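# Right the fallen red-capped vial into the empty well

## Task

A vial with a red cap lies toppled among the other vials on the tray and might be leaking. Put it upright, cap on top, into the tray's vacant well, while every other vial stays upright in its own well. The vial must never touch the robot or the bench; forceps are available, standing in a holder. The glass must not drop more than a few centimetres at any point.

## Robot and tools

ROBOT AND FRAME. Two six-joint arms, left_arm and right_arm, each with a two-pad parallel gripper. All positions, orientations and velocities use the scene frame: origin at table-top height halfway between the nominal bases, +z up, +x outward over the table, left_arm on the +y side (these names do not match image sides). Calibrated bases: left_arm (-0.043, +0.432, +0.045) m, quat_wxyz (+1.000, 0, 0, -0.024); right_arm (-0.009, -0.328, +0.045) m, quat_wxyz (+1.000, 0, 0, -0.008). The fingers point along the gripper's own +z and open and close along its x. end_effector_position is the spot midway between the pads; fingertips extend 17.5 mm past it. A block juts about 10 cm toward the gripper's -y and rotates with it. Printed hand pose can be a few cm off, worse when reaching far.

execute_actions. Argument actions: a list of actions, each a table of up to 15 rows, one row per 1/30 s step; a short table repeats its last row to fill 15 steps. Every row has 18 numbers in [-1, 1]: left dx, dy, dz, rx, ry, rz, gripper position, force_limit, speed, then the same nine for the right arm. Both arms always appear. dx..rz are an offset, not a pose: measured along scene axes from that arm's Hand target at the start of the action, and every row counts from that same start, not from the row before. Scale: 1.0 = 0.6 m or 180 degrees; rx, ry, rz form one rotation vector, turning about the Hand target's position. Sending the same offset again moves further. Six zeros re-request the current Hand target (use this to stop a push). The three gripper numbers are absolute commands: position +1 fully open (50 mm), about -0.65 pads meet, -1 to grip; force_limit -1 about 20 N, 0 about 102 N, +1 about 185 N per pad; speed -1 20 mm/s, 0 85 mm/s, +1 150 mm/s (both start at +1). A 0 is a real command, so to leave a gripper alone repeat its last three numbers. Optional cameras: names, ["all"], or []; images come with an empty actions list or when asked.

move. target: one 18-number row, or a list of up to 15 rows; pose numbers are offsets from the Hand targets at the move's start (every row from that same start), same layout and scale as above; finger numbers are absolute. speed: m/s, 0.002 to 3.6, default 0.25 (turns up to twice that in rad/s), one value or one per target. blend: corner rounding radius in m, per target or one value; 0 stops at each. stop_force: N, 3 to 120, both arms; ends an arm's path when its wrist senses that much push against its motion (do not rely on it for light or tipping objects, or while the gripper turns; omit it when backing off a contact). zero: with stop_force only, true re-zeros before the move. blocking: false returns after about 0.5 s while the move continues (not allowed with stop_force). Paths are straight, do not avoid obstacles, lag and overshoot more when fast; avoid paths near an arm's own base. The result adds a move: line with an ending (done, off_target, moving, held, fault) and limits (paced = pose clipped, held = steps withheld).

wait: seconds 0 to 10, arms keep their last command. stop: brakes a running move; fingers continue. zoom_image: camera (one of cam_head_left, cam_head_right, cam_high, cam_left_wrist, cam_right_wrist, all 896x504) and region [x0, y0, x1, y1] in pixels from the top-left, at most 504 wide and high, only on the newest images. zero_wrist_force: arm (left_arm or right_arm). finished_scene: scene, the current scene number; irreversible, call only once the vial stands correctly without help.

RESULTS. Per arm: end_effector_position (m), end_effector_quat_wxyz, velocities (omitted when Joint velocities read within noise), Hand target (the last commanded pose after clipping; next offsets start here; the gripper often rests slightly short of it, and resending zeros or the missing offset closes that), Tool commands, Joint torques (include arm weight, noisy), Wrist force/Wrist torque in the gripper's own axes plus a peak line. object_status: 0 moving, 1 stopped while opening, 2 stopped while closing (a grip), 3 reached position or pads met (usually nothing held). Opening ≈ (250 - position_measured) × 0.202 mm. A new position number resets status to 0; force_limit or speed changes apply only with a new position (differ by at least 0.01).

LIMITS. Orientation commands are clipped to 32 degrees from the measured one each step. The clearance check may hold an arm close to the other. Contact torque limits (N m): shoulder pan, shoulder lift, elbow 136; wrist 1 16.8, wrist 2 15.4, wrist 3 15; about 150 ± 25 N external force also faults. Faults freeze the arm for 10 s. Motors warn at 70 °C (MOTOR HOT) and brake at 85 °C for 30 to 60 s; avoid holding loads or stretching out for long.

AVOID. Letting the vial fall or slip, releasing it while moving, the vial touching a gripper or the bench (handle it with the forceps), knocking other vials over, pushing anything off the table, hard hits or presses on fixed things, and any contact between the arms or one gripper closing on the other's fingers. Move slowly near contacts; a target only slightly past a firm surface can fault the stiff arm.

Each tool is called after ">>>" by a JSON object that holds its "fn" and its "kwargs".

## Session

>>> {"fn": "execute_actions", "kwargs": {"actions": []}}

Scene clock: 0.00 s.
left_arm: end_effector_position=(+0.2026, +0.0059, +0.1759) position_measured=3 object_status=3 end_effector_quat_wxyz=(-0.129, +0.616, -0.207, +0.749) | right_arm: end_effector_position=(+0.3630, +0.0098, +0.2176) position_measured=3 object_status=3 end_effector_quat_wxyz=(+0.159, +0.661, -0.730, -0.069)
Joint positions: left_arm=[-1.892 -0.984 2.059 -0.44 -0.265 -1.694] | right_arm=[4.065 -1.817 -1.659 -1.531 1.759 -2.164]
Joint velocities: within noise
Joint torques (N m): no reading
Wrist force (N): no reading
Wrist torque (N m): no reading
Wrist force, peak (N): no reading
Hand target: left_arm +0.2026, +0.0059, +0.1759; -0.129, +0.616, -0.207, +0.749 | right_arm +0.3630, +0.0098, +0.2176; -0.159, -0.661, +0.730, +0.069
Tool commands: left_gripper/position=+1.0 left_gripper/force_limit=+1.0 left_gripper/speed=+1.0 right_gripper/position=+1.0 right_gripper/force_limit=+1.0 right_gripper/speed=+1.0

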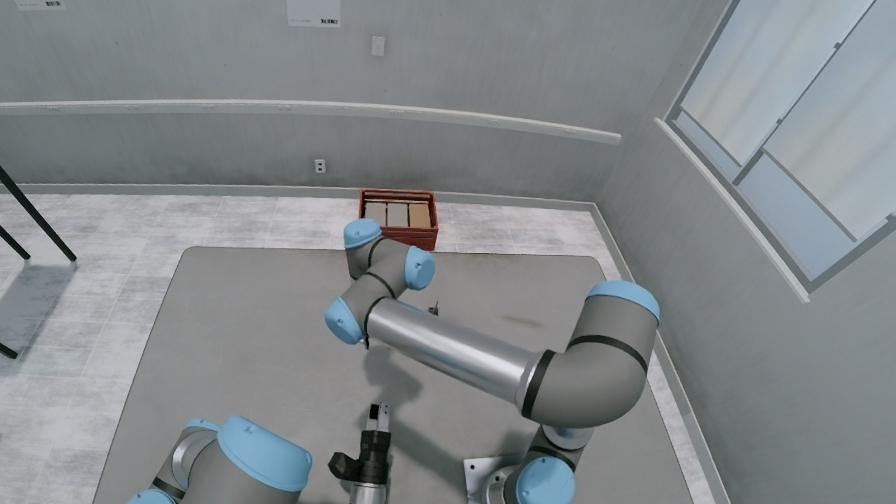

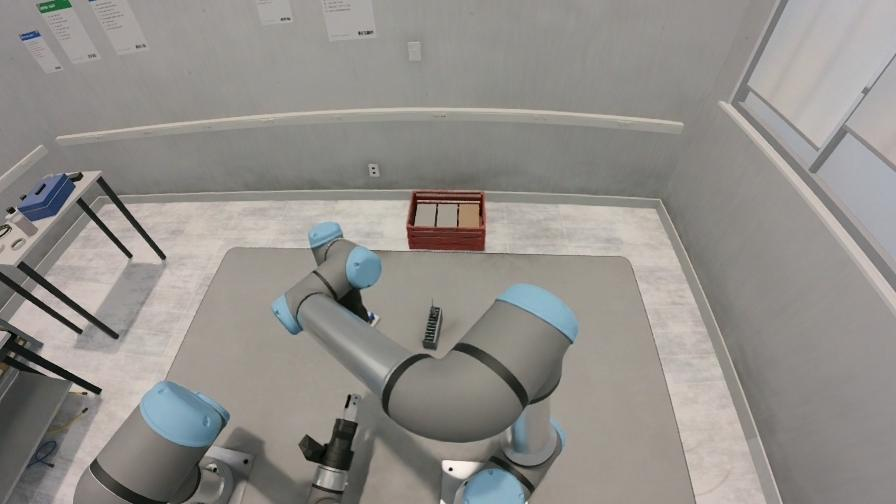

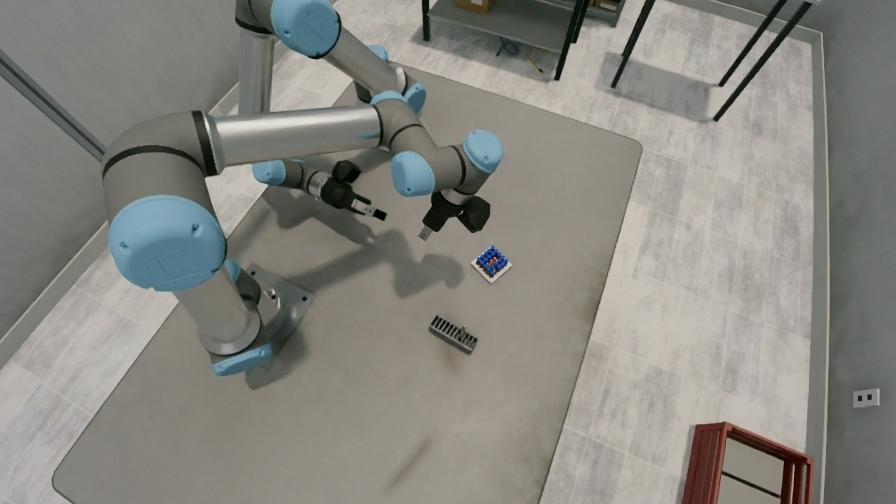

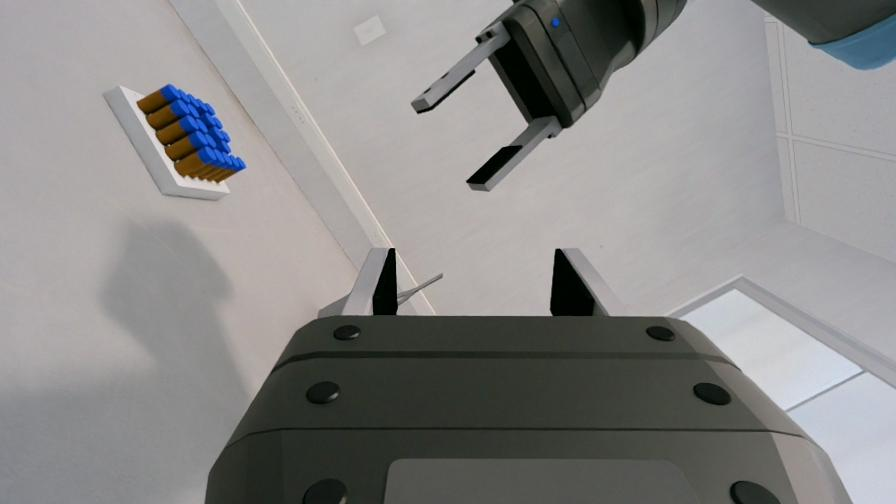

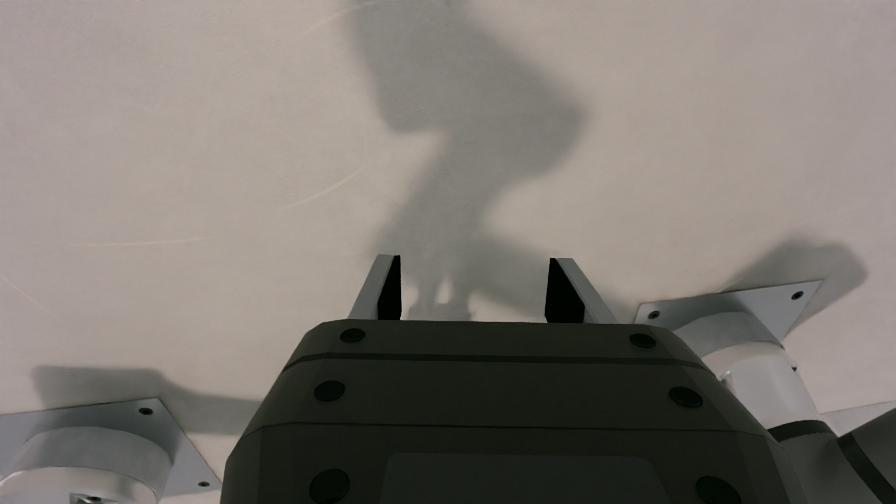

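>>> {"fn": "zoom_image", "kwargs": {"camera": "cam_high", "region": [420, 230, 530, 300]}}

>>> {"fn": "zoom_image", "kwargs": {"camera": "cam_high", "region": [400, 290, 510, 370]}}

>>> {"fn": "zoom_image", "kwargs": {"camera": "cam_left_wrist", "region": [90, 60, 270, 220]}}

>>> {"fn": "zoom_image", "kwargs": {"camera": "cam_head_right", "region": [350, 280, 480, 370]}}

Scaled by 4.582 from the camera's 896x504 image, which has a finer 1280x720 frame.

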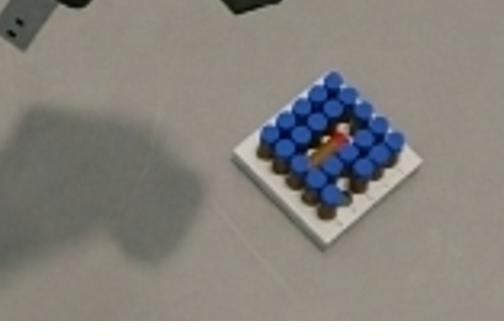

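Scaled by 4.582 from the camera's 896x504 image, which has a finer 1280x720 frame.

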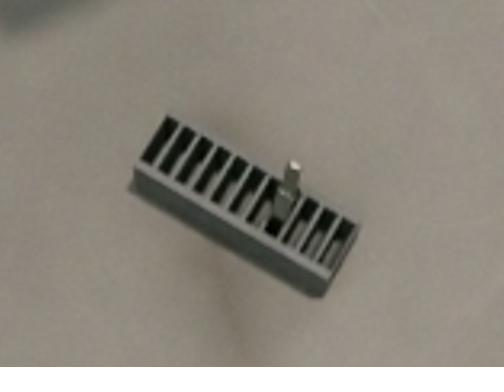

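Scaled by 2.800 from the camera's 896x504 image, which has a finer 1280x720 frame.

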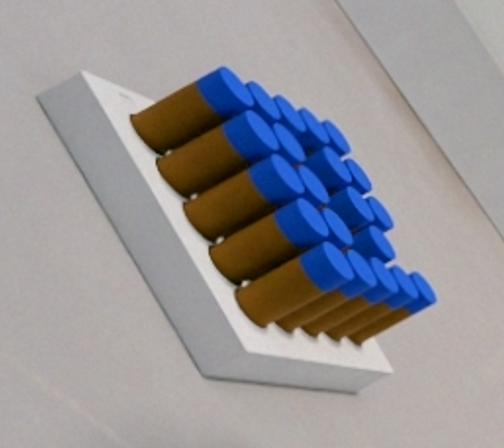

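Scaled by 3.877 from the camera's 896x504 image, which has a finer 1280x720 frame.

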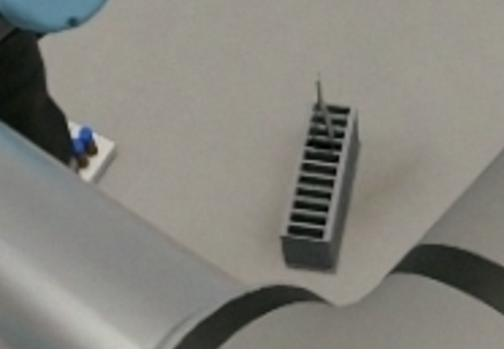

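>>> {"fn": "move", "kwargs": {"target": [0,0,0,0,0,0,1,1,1, -0.05,0.0,0.35,0.0406,-0.103,0.0312,1,1,1], "cameras": ["cam_right_wrist","cam_high"]}}

Scene clock: 2.30 s.
left_arm: end_effector_position=(+0.2026, +0.0059, +0.1759) position_measured=3 object_status=3 end_effector_quat_wxyz=(-0.129, +0.616, -0.207, +0.749) | right_arm: end_effector_position=(+0.3330, +0.0098, +0.4275) position_measured=3 object_status=3 end_effector_quat_wxyz=(+0.001, +0.707, -0.707, +0.000)
Joint positions: left_arm=[-1.892 -0.984 2.059 -0.44 -0.265 -1.694] | right_arm=[4.218 -1.511 -1.489 -1.715 1.571 -2.081]
Joint torques (N m): left_arm=[-0.16 -36.05 -8.07 1.98 -1.29 -0.14] | right_arm=[-8.81 30.42 29.63 5.24 -0.82 -1.18]
Wrist force (N): left_arm=[0.0 -0.3 0.0] | right_arm=[-0.6 -1.0 0.1]
Wrist torque (N m): left_arm=[-0.05 0.00 -0.01] | right_arm=[0.01 -0.03 0.02]
Wrist force, peak (N): left_arm=[0.2 -0.5 -0.3] | right_arm=[-0.9 -2.7 3.3]
Hand target: left_arm +0.2026, +0.0059, +0.1759; -0.129, +0.616, -0.207, +0.749 | right_arm +0.3330, +0.0098, +0.4276; +0.001, +0.707, -0.707, +0.000
Off the commanded pose: left_arm 0.000 m, 0 deg | right_arm 0.000 m, 0 deg.
move: done
Images, in order (width x height): cam_high 896x504, cam_right_wrist 896x504.

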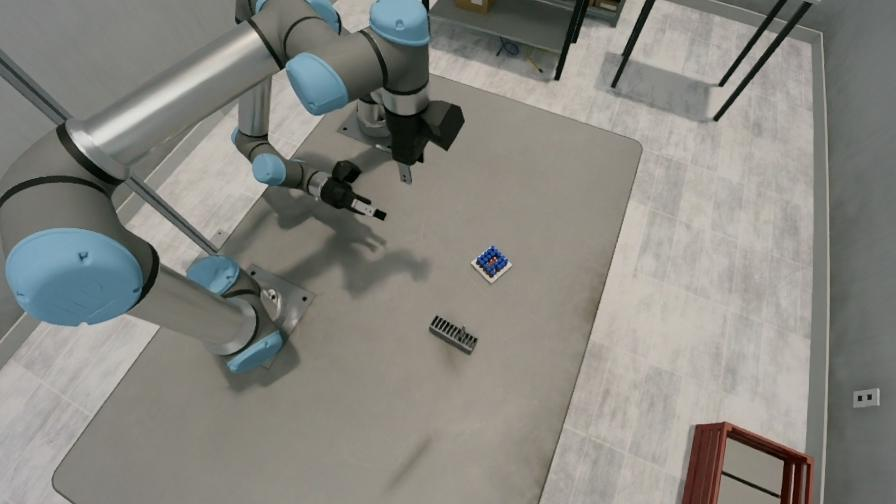

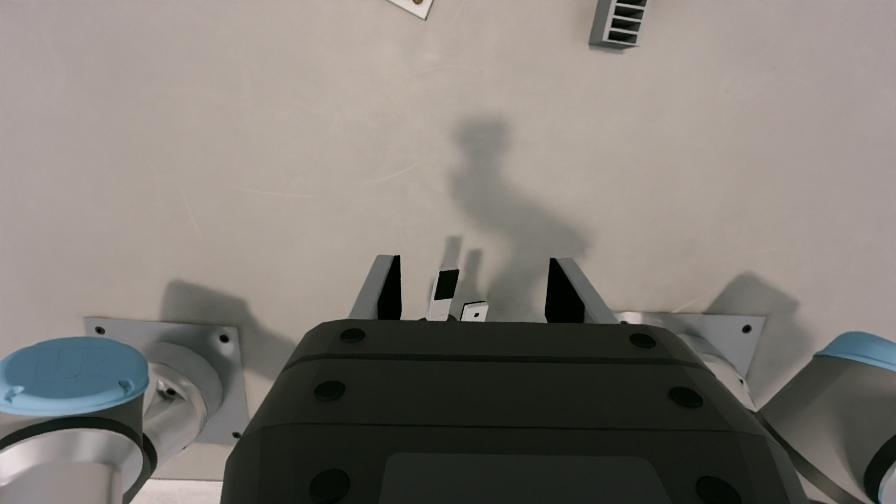

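>>> {"fn": "move", "kwargs": {"target": [0,0,0,0,0,0,1,1,1, 0.42,0.03,-0.2,0,0,0,1,1,1], "cameras": ["cam_right_wrist","cam_high"]}}

>>> {"fn": "zoom_image", "kwargs": {"camera": "cam_right_wrist", "region": [200, 0, 700, 320]}}

Scene clock: 5.27 s.
left_arm: end_effector_position=(+0.2026, +0.0059, +0.1759) position_measured=3 object_status=3 end_effector_quat_wxyz=(-0.129, +0.616, -0.207, +0.749) | right_arm: end_effector_position=(+0.5850, +0.0276, +0.3076) position_measured=3 object_status=3 end_effector_quat_wxyz=(+0.001, +0.707, -0.707, +0.000)
Joint positions: left_arm=[-1.892 -0.984 2.059 -0.44 -0.265 -1.694] | right_arm=[3.891 -2.03 -1.165 -1.519 1.571 -2.408]
Joint torques (N m): left_arm=[-0.84 -36.15 -7.66 2.21 -1.2 0.04] | right_arm=[9.74 33.83 37.17 5.75 0.91 -1.27]
Wrist force (N): left_arm=[0.2 -0.3 -0.1] | right_arm=[-0.7 -1.2 -0.2]
Wrist torque (N m): left_arm=[-0.04 -0.03 0.00] | right_arm=[-0.05 0.01 0.14]
Wrist force, peak (N): left_arm=[0.3 -0.5 -0.3] | right_arm=[-0.4 -4.8 1.4]
Hand target: left_arm +0.2026, +0.0059, +0.1759; -0.129, +0.616, -0.207, +0.749 | right_arm +0.5850, +0.0278, +0.3076; +0.001, +0.707, -0.707, +0.000
Off the commanded pose: left_arm 0.000 m, 0 deg | right_arm 0.000 m, 0 deg.
move: done
Images, in order (width x height): cam_high 896x504, cam_right_wrist 896x504.

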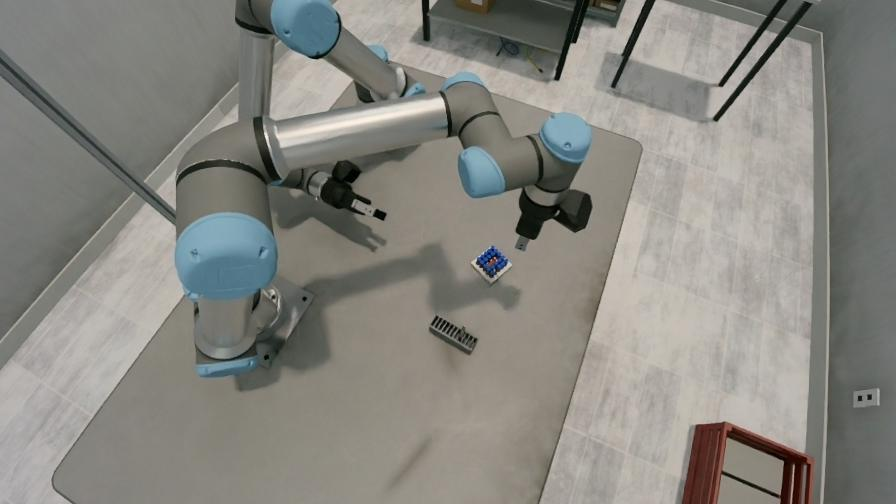

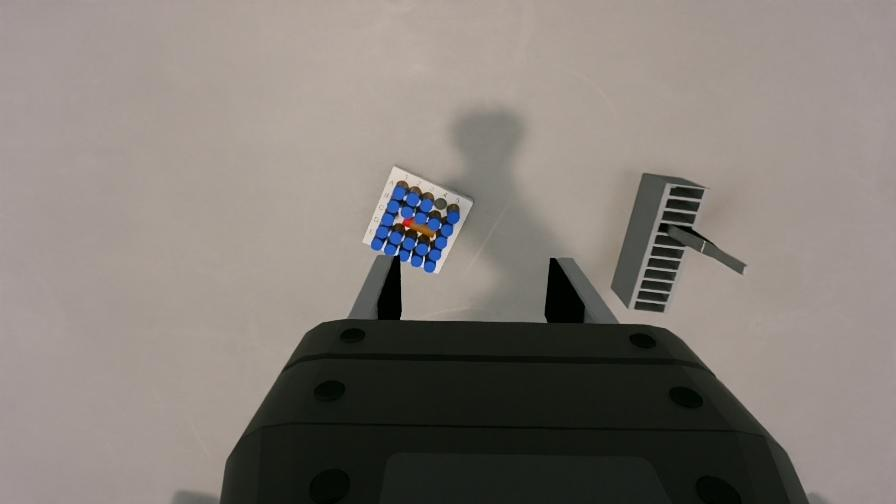

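Scaled by 1.008 from the camera's 896x504 image, which has a finer 1280x720 frame.

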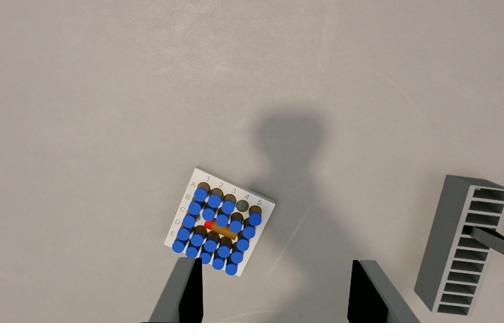

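>>> {"fn": "zoom_image", "kwargs": {"camera": "cam_right_wrist", "region": [350, 150, 490, 290]}}

>>> {"fn": "zoom_image", "kwargs": {"camera": "cam_right_wrist", "region": [600, 150, 780, 330]}}

Scaled by 3.600 from the camera's 896x504 image, which has a finer 1280x720 frame.

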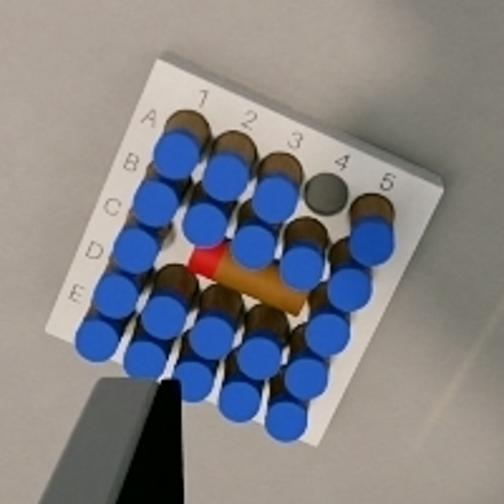

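Scaled by 2.800 from the camera's 896x504 image, which has a finer 1280x720 frame.

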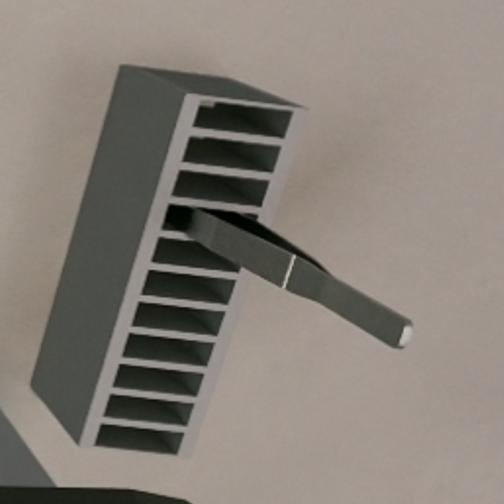

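>>> {"fn": "move", "kwargs": {"target": [0.083,-0.08,0.04,0.345,0.0184,0.0707,1,1,1, -0.01,-0.346,-0.096,0,0,0,1,1,1], "cameras": ["cam_right_wrist","cam_left_wrist","cam_high"]}}

>>> {"fn": "zoom_image", "kwargs": {"camera": "cam_right_wrist", "region": [350, 150, 550, 320]}}

>>> {"fn": "zoom_image", "kwargs": {"camera": "cam_left_wrist", "region": [250, 150, 650, 350]}}

Scene clock: 9.27 s.
left_arm: end_effector_position=(+0.2525, -0.0420, +0.2000) position_measured=3 object_status=3 end_effector_quat_wxyz=(+0.500, -0.500, +0.500, -0.500) | right_arm: end_effector_position=(+0.5790, -0.1799, +0.2501) position_measured=3 object_status=3 end_effector_quat_wxyz=(+0.001, +0.707, -0.707, +0.000)
Joint positions: left_arm=[-1.729 -1.11 1.934 -0.829 -0.206 0.005] | right_arm=[3.626 -1.844 -1.574 -1.296 1.57 -2.672]
Joint torques (N m): left_arm=[-13.64 -29.9 -21.7 1.99 2.05 -1.35] | right_arm=[14.54 25.62 40.12 0.62 1.03 0.3]
Wrist force (N): left_arm=[1.4 -0.1 -0.2] | right_arm=[-0.7 -0.8 -0.1]
Wrist torque (N m): left_arm=[-0.08 -0.23 0.21] | right_arm=[0.02 0.00 0.11]
Wrist force, peak (N): left_arm=[2.0 0.1 0.1] | right_arm=[-2.2 -1.0 -0.8]
Hand target: left_arm +0.2524, -0.0421, +0.1999; +0.500, -0.500, +0.501, -0.500 | right_arm +0.5790, -0.1798, +0.2500; +0.001, +0.707, -0.707, +0.000
Off the commanded pose: left_arm 0.000 m, 0 deg | right_arm 0.000 m, 0 deg.
move: done
Images, in order (width x height): cam_high 896x504, cam_left_wrist 896x504, cam_right_wrist 896x504.

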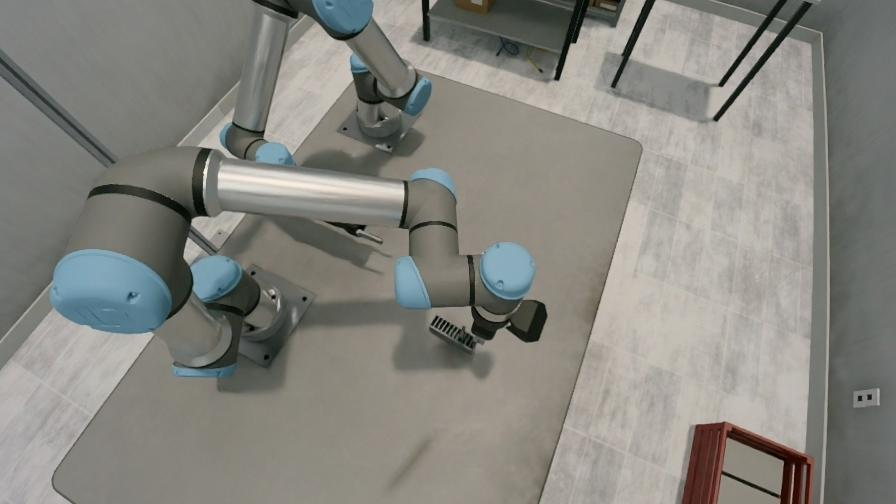

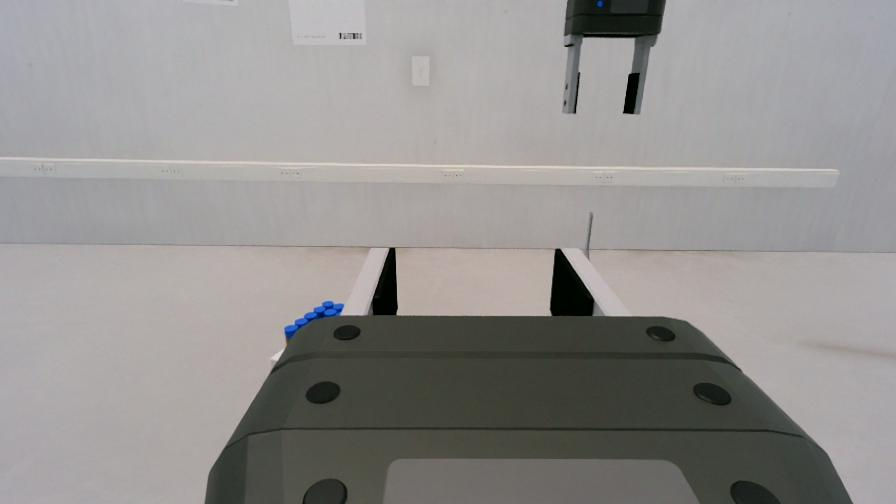

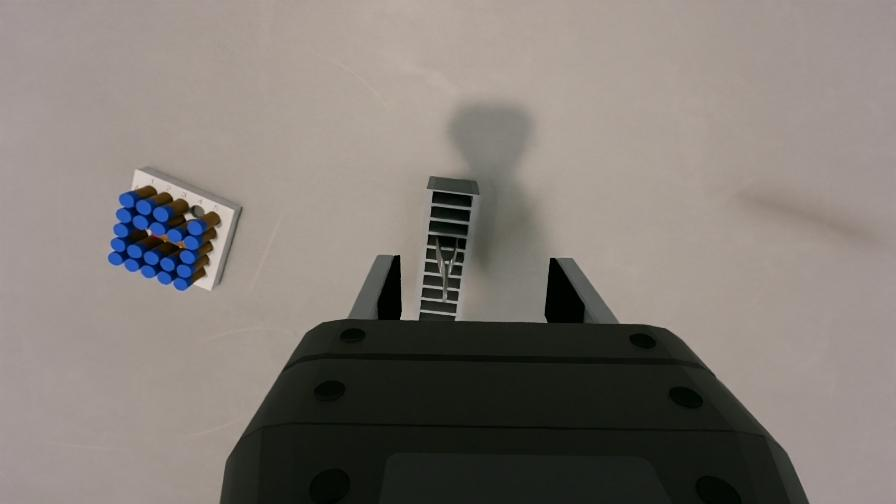

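Scaled by 2.520 from the camera's 896x504 image, which has a finer 1280x720 frame.

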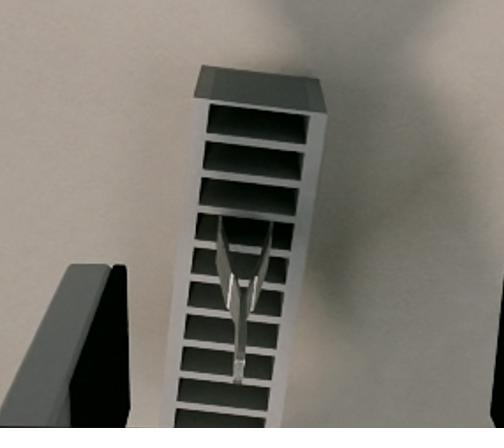

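Scaled by 1.260 from the camera's 896x504 image, which has a finer 1280x720 frame.

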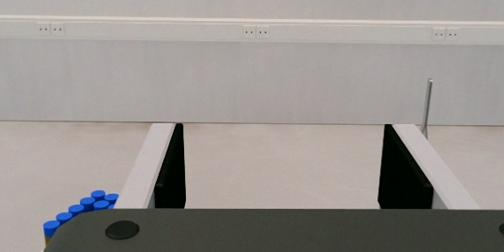

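>>> {"fn": "move", "kwargs": {"target": [[0,0.233,0,0,0,0,1,1,1, -0.38,0,0.15,0,-0.5,0,1,1,1],[0,0.233,0,0,0,0,1,1,1, -0.28,0,-0.18,0,-0.5,0,1,1,1]], "cameras": ["cam_right_wrist","cam_left_wrist","cam_high"]}}

>>> {"fn": "zoom_image", "kwargs": {"camera": "cam_right_wrist", "region": [370, 100, 570, 300]}}

Scene clock: 13.13 s.
left_arm: end_effector_position=(+0.2523, +0.0882, +0.2000) position_measured=3 object_status=3 end_effector_quat_wxyz=(+0.500, -0.500, +0.500, -0.500) end_effector_velocity=(-0.001, -0.003, +0.000) end_effector_angular_velocity=(-0.003, +0.001, +0.000) | right_arm: end_effector_position=(+0.3827, -0.1778, +0.3289) position_measured=3 object_status=3 end_effector_quat_wxyz=(-0.465, +0.553, -0.532, +0.442)
Joint positions: left_arm=[-1.812 -1.348 2.31 -0.965 -0.289 0.004] | right_arm=[4.704 -0.758 -2.805 -0.782 0.191 -1.938]
Joint velocities: left_arm=[-0.001 0.004 -0.008 -0.001 0 0.001] | right_arm=[within noise]
Joint torques (N m): left_arm=[9.44 -12.49 -18.34 1.77 1.53 1.75] | right_arm=[-13.72 -9.4 37.95 6.48 -0.31 -1.33]
Wrist force (N): left_arm=[1.4 -0.3 -0.2] | right_arm=[-0.5 -5.4 0.6]
Wrist torque (N m): left_arm=[-0.11 -0.23 0.22] | right_arm=[-0.47 0.48 0.58]
Wrist force, peak (N): left_arm=[2.3 -0.1 -0.5] | right_arm=[0.0 -7.3 0.4]
Hand target: left_arm +0.2524, +0.0881, +0.1999; +0.500, -0.500, +0.501, -0.500 (not the last commanded pose) | right_arm +0.3827, -0.1778, +0.3290; -0.465, +0.553, -0.532, +0.442 (not the last commanded pose)
Off the commanded pose: left_arm 0.009 m, 0 deg | right_arm 0.189 m, 10 deg.
move: held (right_arm; a check stopped the path), off_target (left_arm; braked when a check withheld steps of right_arm); path passed 0 of 2 targets; limits=held
pose unreachable (right arm): on one or more control steps of this call, first in action 0 (counted from 0), this arm could not follow its commanded pose, so it was not sent that pose on those steps. It may still have moved: this result reports where it is.
cause: moving toward the commanded pose would bring two parts of the arm too close to each other (joints 3 (elbow) and 4 (wrist 1) lie between them).
Images, in order (width x height): cam_high 896x504, cam_left_wrist 896x504, cam_right_wrist 896x504.

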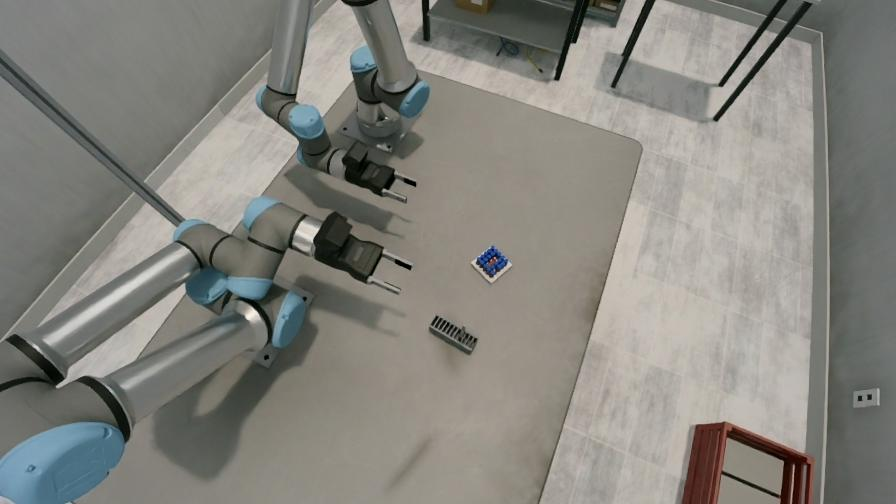

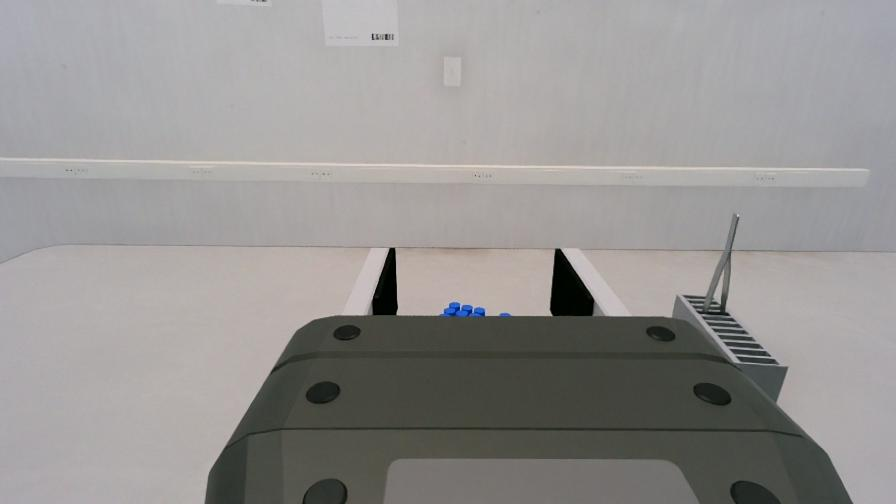

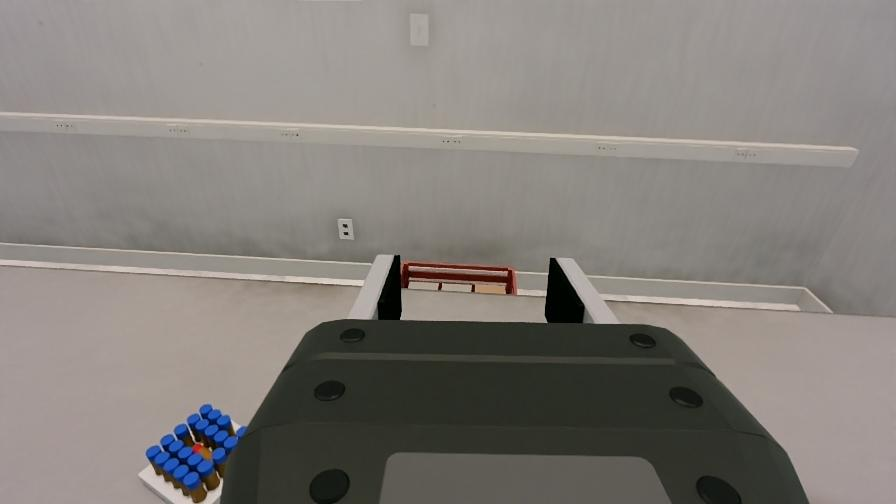

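Scaled by 2.520 from the camera's 896x504 image, which has a finer 1280x720 frame.

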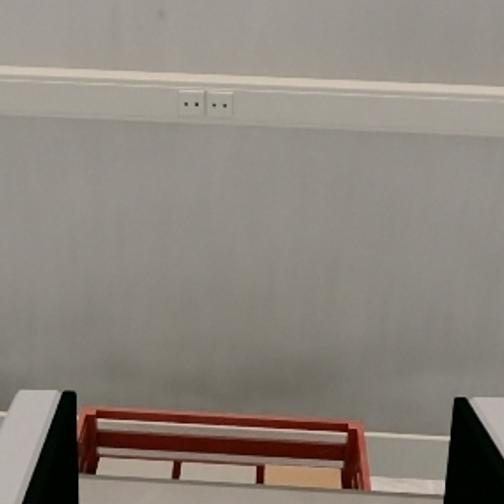

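>>> {"fn": "zoom_image", "kwargs": {"camera": "cam_left_wrist", "region": [650, 190, 810, 420]}}

>>> {"fn": "zoom_image", "kwargs": {"camera": "cam_right_wrist", "region": [120, 380, 260, 504]}}

Scaled by 2.191 from the camera's 896x504 image, which has a finer 1280x720 frame.

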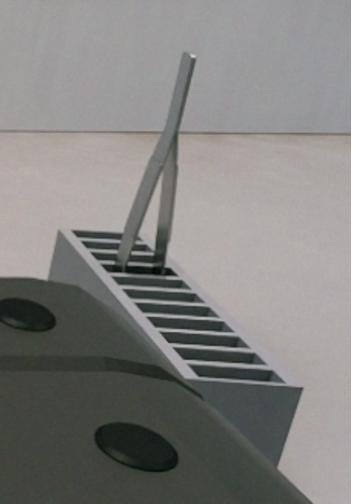

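Scaled by 3.600 from the camera's 896x504 image, which has a finer 1280x720 frame.

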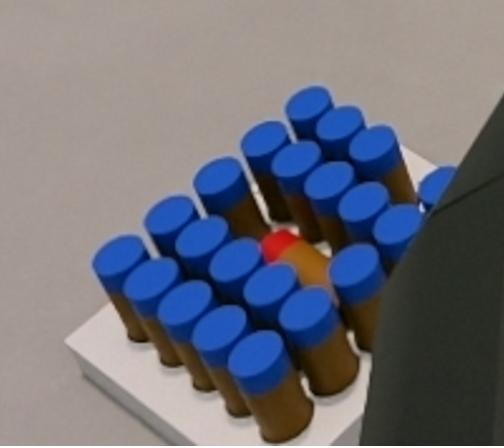

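>>> {"fn": "move", "kwargs": {"target": [[0,0,0,0,0,0,1,1,1, 0.112,-0.237,0.035,-0.0113,0.4433,-0.0102,1,1,1],[0.18,-0.447,-0.083,0,0,0,1,1,1, 0.112,-0.237,0.035,-0.0113,0.4433,-0.0102,1,1,1]], "cameras": ["cam_left_wrist","cam_high"]}}

>>> {"fn": "zoom_image", "kwargs": {"camera": "cam_left_wrist", "region": [350, 100, 550, 320]}}

Scene clock: 18.63 s.
left_arm: end_effector_position=(+0.3604, -0.1801, +0.1502) position_measured=3 object_status=3 end_effector_quat_wxyz=(+0.501, -0.499, +0.499, -0.501) end_effector_velocity=(+0.001, +0.001, -0.001) end_effector_angular_velocity=(+0.004, +0.000, +0.001) | right_arm: end_effector_position=(+0.4499, -0.3200, +0.3500) position_measured=3 object_status=3 end_effector_quat_wxyz=(+0.000, +0.707, -0.707, +0.000)
Joint positions: left_arm=[-1.503 -0.778 1.495 -0.878 0.019 0.162] | right_arm=[3.47 -1.447 -1.745 -1.52 1.571 -2.828]
Joint velocities: left_arm=[0.002 0 0.002 -0.005 0.001 0.007] | right_arm=[within noise]
Joint torques (N m): left_arm=[-14.33 -50.42 -8.62 -2.15 2.37 1.56] | right_arm=[15.55 10.56 37.07 2.42 -0.02 -0.37]
Wrist force (N): left_arm=[1.7 -0.1 -0.3] | right_arm=[-0.7 -1.2 0.1]
Wrist torque (N m): left_arm=[-0.08 -0.30 0.37] | right_arm=[-0.03 0.02 0.13]
Wrist force, peak (N): left_arm=[4.2 0.5 1.0] | right_arm=[-0.5 -5.6 0.0]
Hand target: left_arm +0.3604, -0.1801, +0.1501; +0.500, -0.500, +0.501, -0.500 | right_arm +0.4499, -0.3200, +0.3500; +0.000, +0.707, -0.707, +0.000
Off the commanded pose: left_arm 0.000 m, 0 deg | right_arm 0.000 m, 0 deg.
move: done
Images, in order (width x height): cam_high 896x504, cam_left_wrist 896x504.

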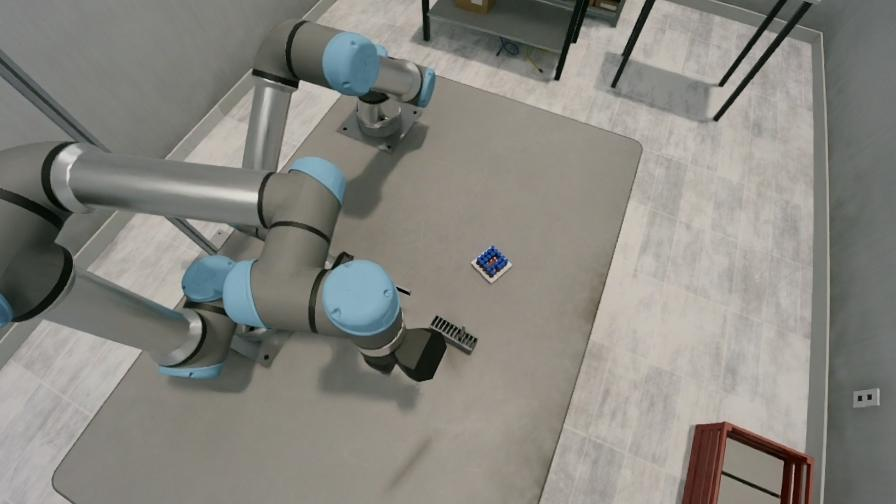

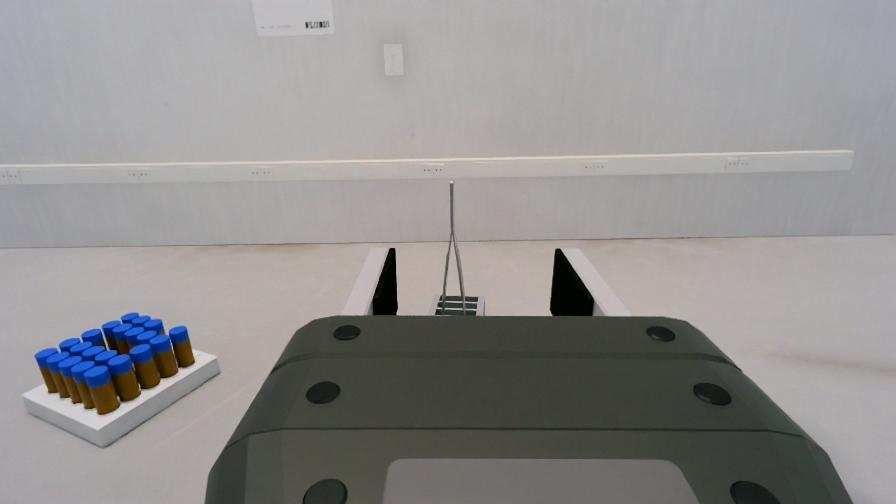

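Scaled by 2.291 from the camera's 896x504 image, which has a finer 1280x720 frame.

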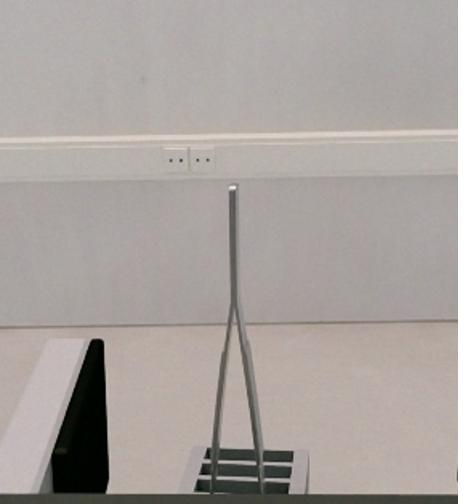

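>>> {"fn": "move", "kwargs": {"target": [[-0.267,0.633,0.083,0,0,0,1,1,1, 0,0,0,0,0,0,1,1,1],[-0.267,0.633,0.083,0,0,0,1,1,1, 0.017,0.627,-0.3,0,0,0,1,1,1]], "cameras": ["cam_right_wrist","cam_left_wrist","cam_high"]}}

>>> {"fn": "zoom_image", "kwargs": {"camera": "cam_right_wrist", "region": [350, 50, 550, 250]}}

Scene clock: 23.50 s.
left_arm: end_effector_position=(+0.2002, +0.1997, +0.1999) position_measured=3 object_status=3 end_effector_quat_wxyz=(+0.500, -0.500, +0.501, -0.500) | right_arm: end_effector_position=(+0.4601, +0.0561, +0.1701) position_measured=3 object_status=3 end_effector_quat_wxyz=(+0.000, +0.707, -0.707, +0.000)
Joint positions: left_arm=[-2.199 -1.616 2.624 -1.009 -0.677 0.002] | right_arm=[4.066 -1.912 -1.701 -1.098 1.571 -2.232]
Joint torques (N m): left_arm=[-13.2 -21.1 -1.11 2.96 -1.61 -1.77] | right_arm=[-3.28 28.93 22.36 1.62 -0.5 0.96]
Wrist force (N): left_arm=[1.4 -0.1 -0.1] | right_arm=[-0.8 -1.1 -0.2]
Wrist torque (N m): left_arm=[-0.09 -0.23 0.23] | right_arm=[0.00 0.02 0.02]
Wrist force, peak (N): left_arm=[4.2 0.3 1.2] | right_arm=[-3.8 -0.8 1.2]
Hand target: left_arm +0.2002, +0.1997, +0.1999; +0.500, -0.500, +0.501, -0.500 | right_arm +0.4601, +0.0562, +0.1700; +0.000, +0.707, -0.707, +0.000
Off the commanded pose: left_arm 0.000 m, 0 deg | right_arm 0.000 m, 0 deg.
move: done
Images, in order (width x height): cam_high 896x504, cam_left_wrist 896x504, cam_right_wrist 896x504.

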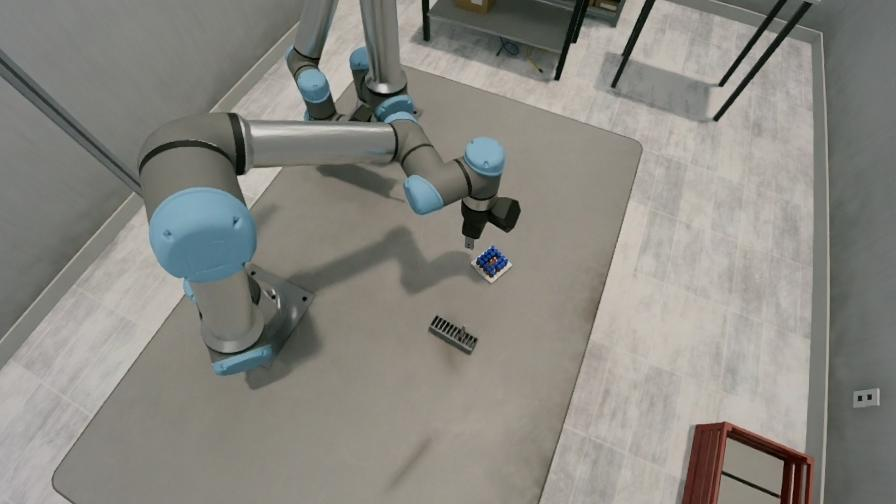

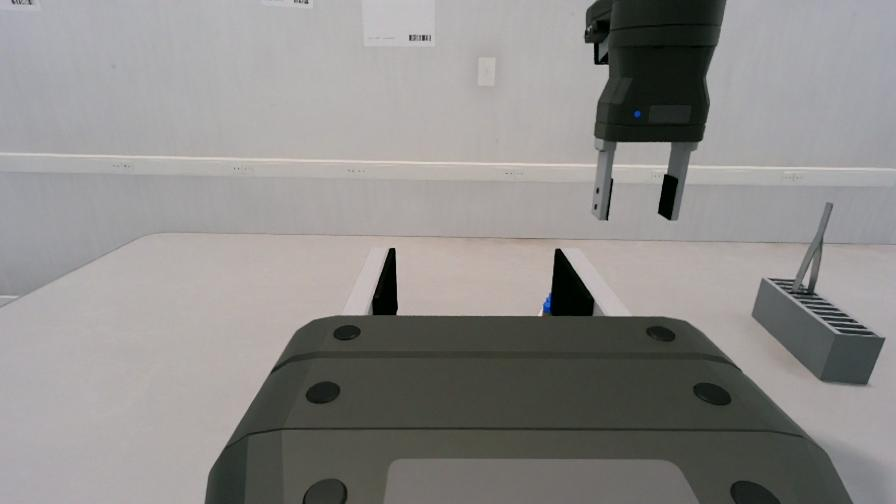

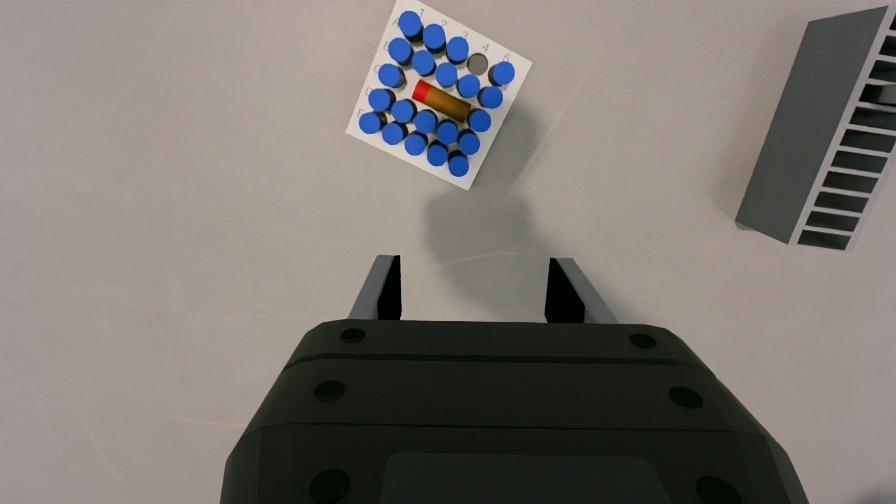

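Scaled by 2.520 from the camera's 896x504 image, which has a finer 1280x720 frame.

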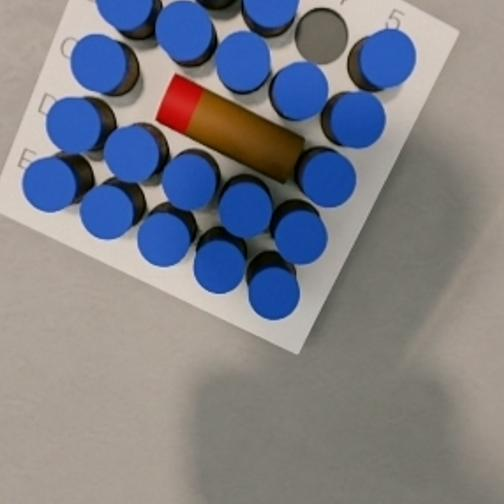

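>>> {"fn": "zoom_image", "kwargs": {"camera": "cam_right_wrist", "region": [340, 0, 540, 195]}}

Scaled by 2.520 from the camera's 896x504 image, which has a finer 1280x720 frame.

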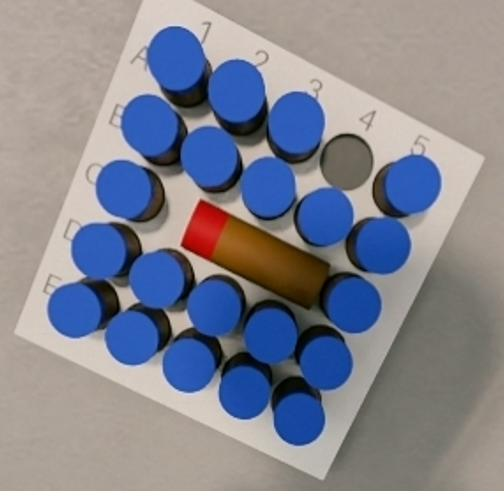

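>>> {"fn": "zoom_image", "kwargs": {"camera": "cam_left_wrist", "region": [740, 190, 896, 400]}}

Scaled by 2.400 from the camera's 896x504 image, which has a finer 1280x720 frame.

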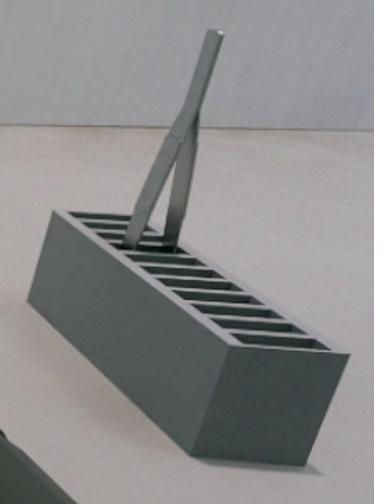

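>>> {"fn": "move", "kwargs": {"target": [[0,0,0,0,0,0,1,1,1, -0.067,-0.3,0.3,0,0,0,1,1,1],[0,0,0,0,0,0,1,1,1, -0.067,-0.843,0.083,0.3373,-0.4132,0.3373,1,1,1]], "speed": 0.4, "blend": [0.05,0], "cameras": ["cam_right_wrist","cam_left_wrist","cam_high"]}}

Scene clock: 34.83 s.
left_arm: end_effector_position=(+0.2002, +0.1997, +0.1999) position_measured=3 object_status=3 end_effector_quat_wxyz=(+0.500, -0.500, +0.501, -0.500) | right_arm: end_effector_position=(+0.4195, -0.4260, +0.2295) position_measured=3 object_status=3 end_effector_quat_wxyz=(-0.643, +0.731, -0.190, +0.125)
Joint positions: left_arm=[-2.199 -1.616 2.624 -1.009 -0.677 0.002] | right_arm=[2.65 -1.829 -2.233 -1.055 2.987 -5.061]
Joint torques (N m): left_arm=[-11.44 -17.39 -2.27 2.64 -0.37 -1.71] | right_arm=[15.69 37.45 6.84 5.74 0.42 1.08]
Wrist force (N): left_arm=[1.5 -0.2 -0.3] | right_arm=[-0.7 -4.9 0.4]
Wrist torque (N m): left_arm=[-0.10 -0.25 0.23] | right_arm=[-0.43 0.54 0.66]
Wrist force, peak (N): left_arm=[1.9 0.0 -0.1] | right_arm=[2.0 -9.6 -1.8]
Hand target: left_arm +0.2002, +0.1997, +0.1999; +0.500, -0.500, +0.501, -0.500 | right_arm +0.4195, -0.4259, +0.2295; -0.643, +0.731, -0.190, +0.125 (not the last commanded pose)
Off the commanded pose: left_arm 0.000 m, 0 deg | right_arm 0.026 m, 17 deg.
move: held (right_arm; a check stopped the path); path passed 1 of 2 targets; limits=held
pose unreachable (right arm): on one or more control steps of this call, first in action 0 (counted from 0), this arm could not follow its commanded pose, so it was not sent that pose on those steps. It may still have moved: this result reports where it is.
cause: moving toward the commanded pose would bring two parts of the arm too close to each other (its gripper and another part of the arm, with joints 4 (wrist 1) to 6 (wrist 3) between them, 10 mm apart when it was first held).
Images, in order (width x height): cam_high 896x504, cam_left_wrist 896x504, cam_right_wrist 896x504.

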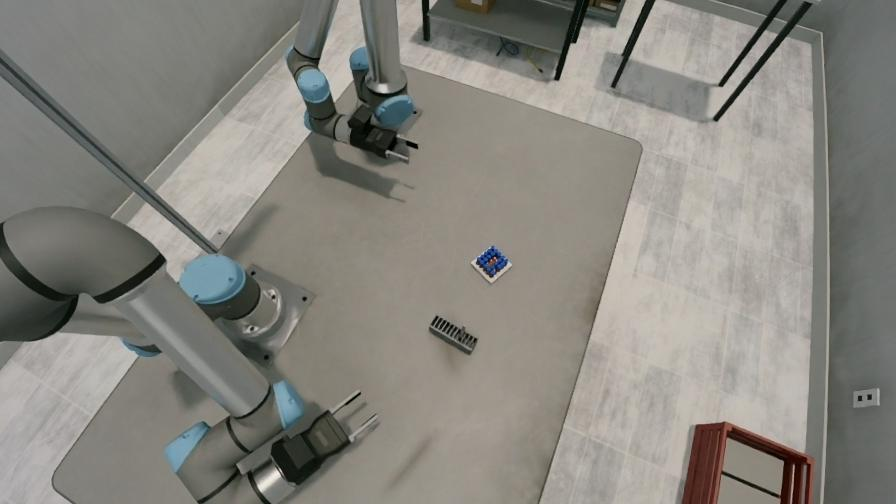

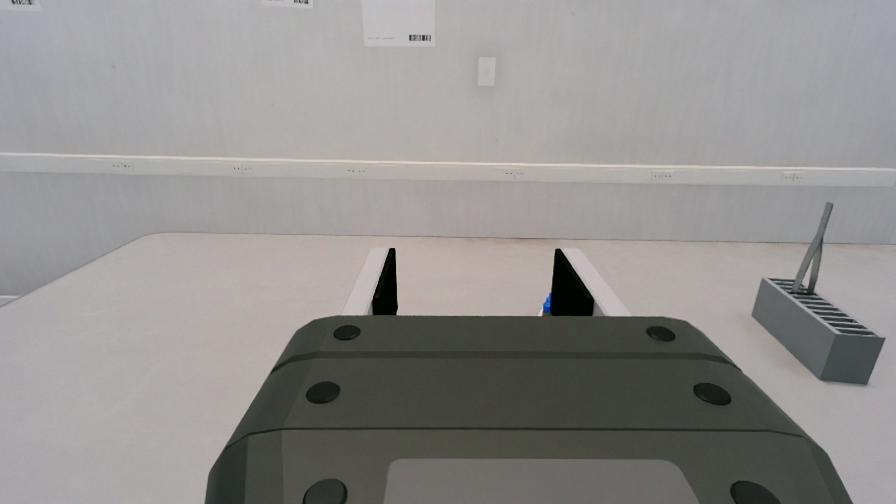

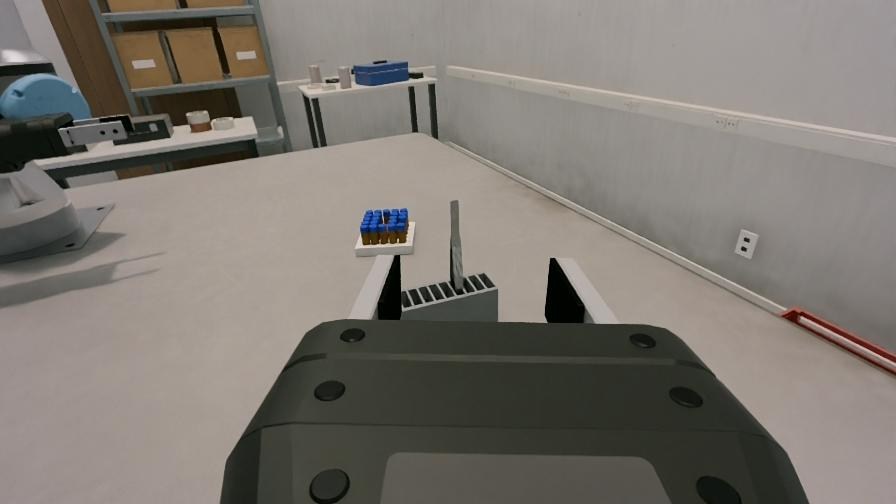

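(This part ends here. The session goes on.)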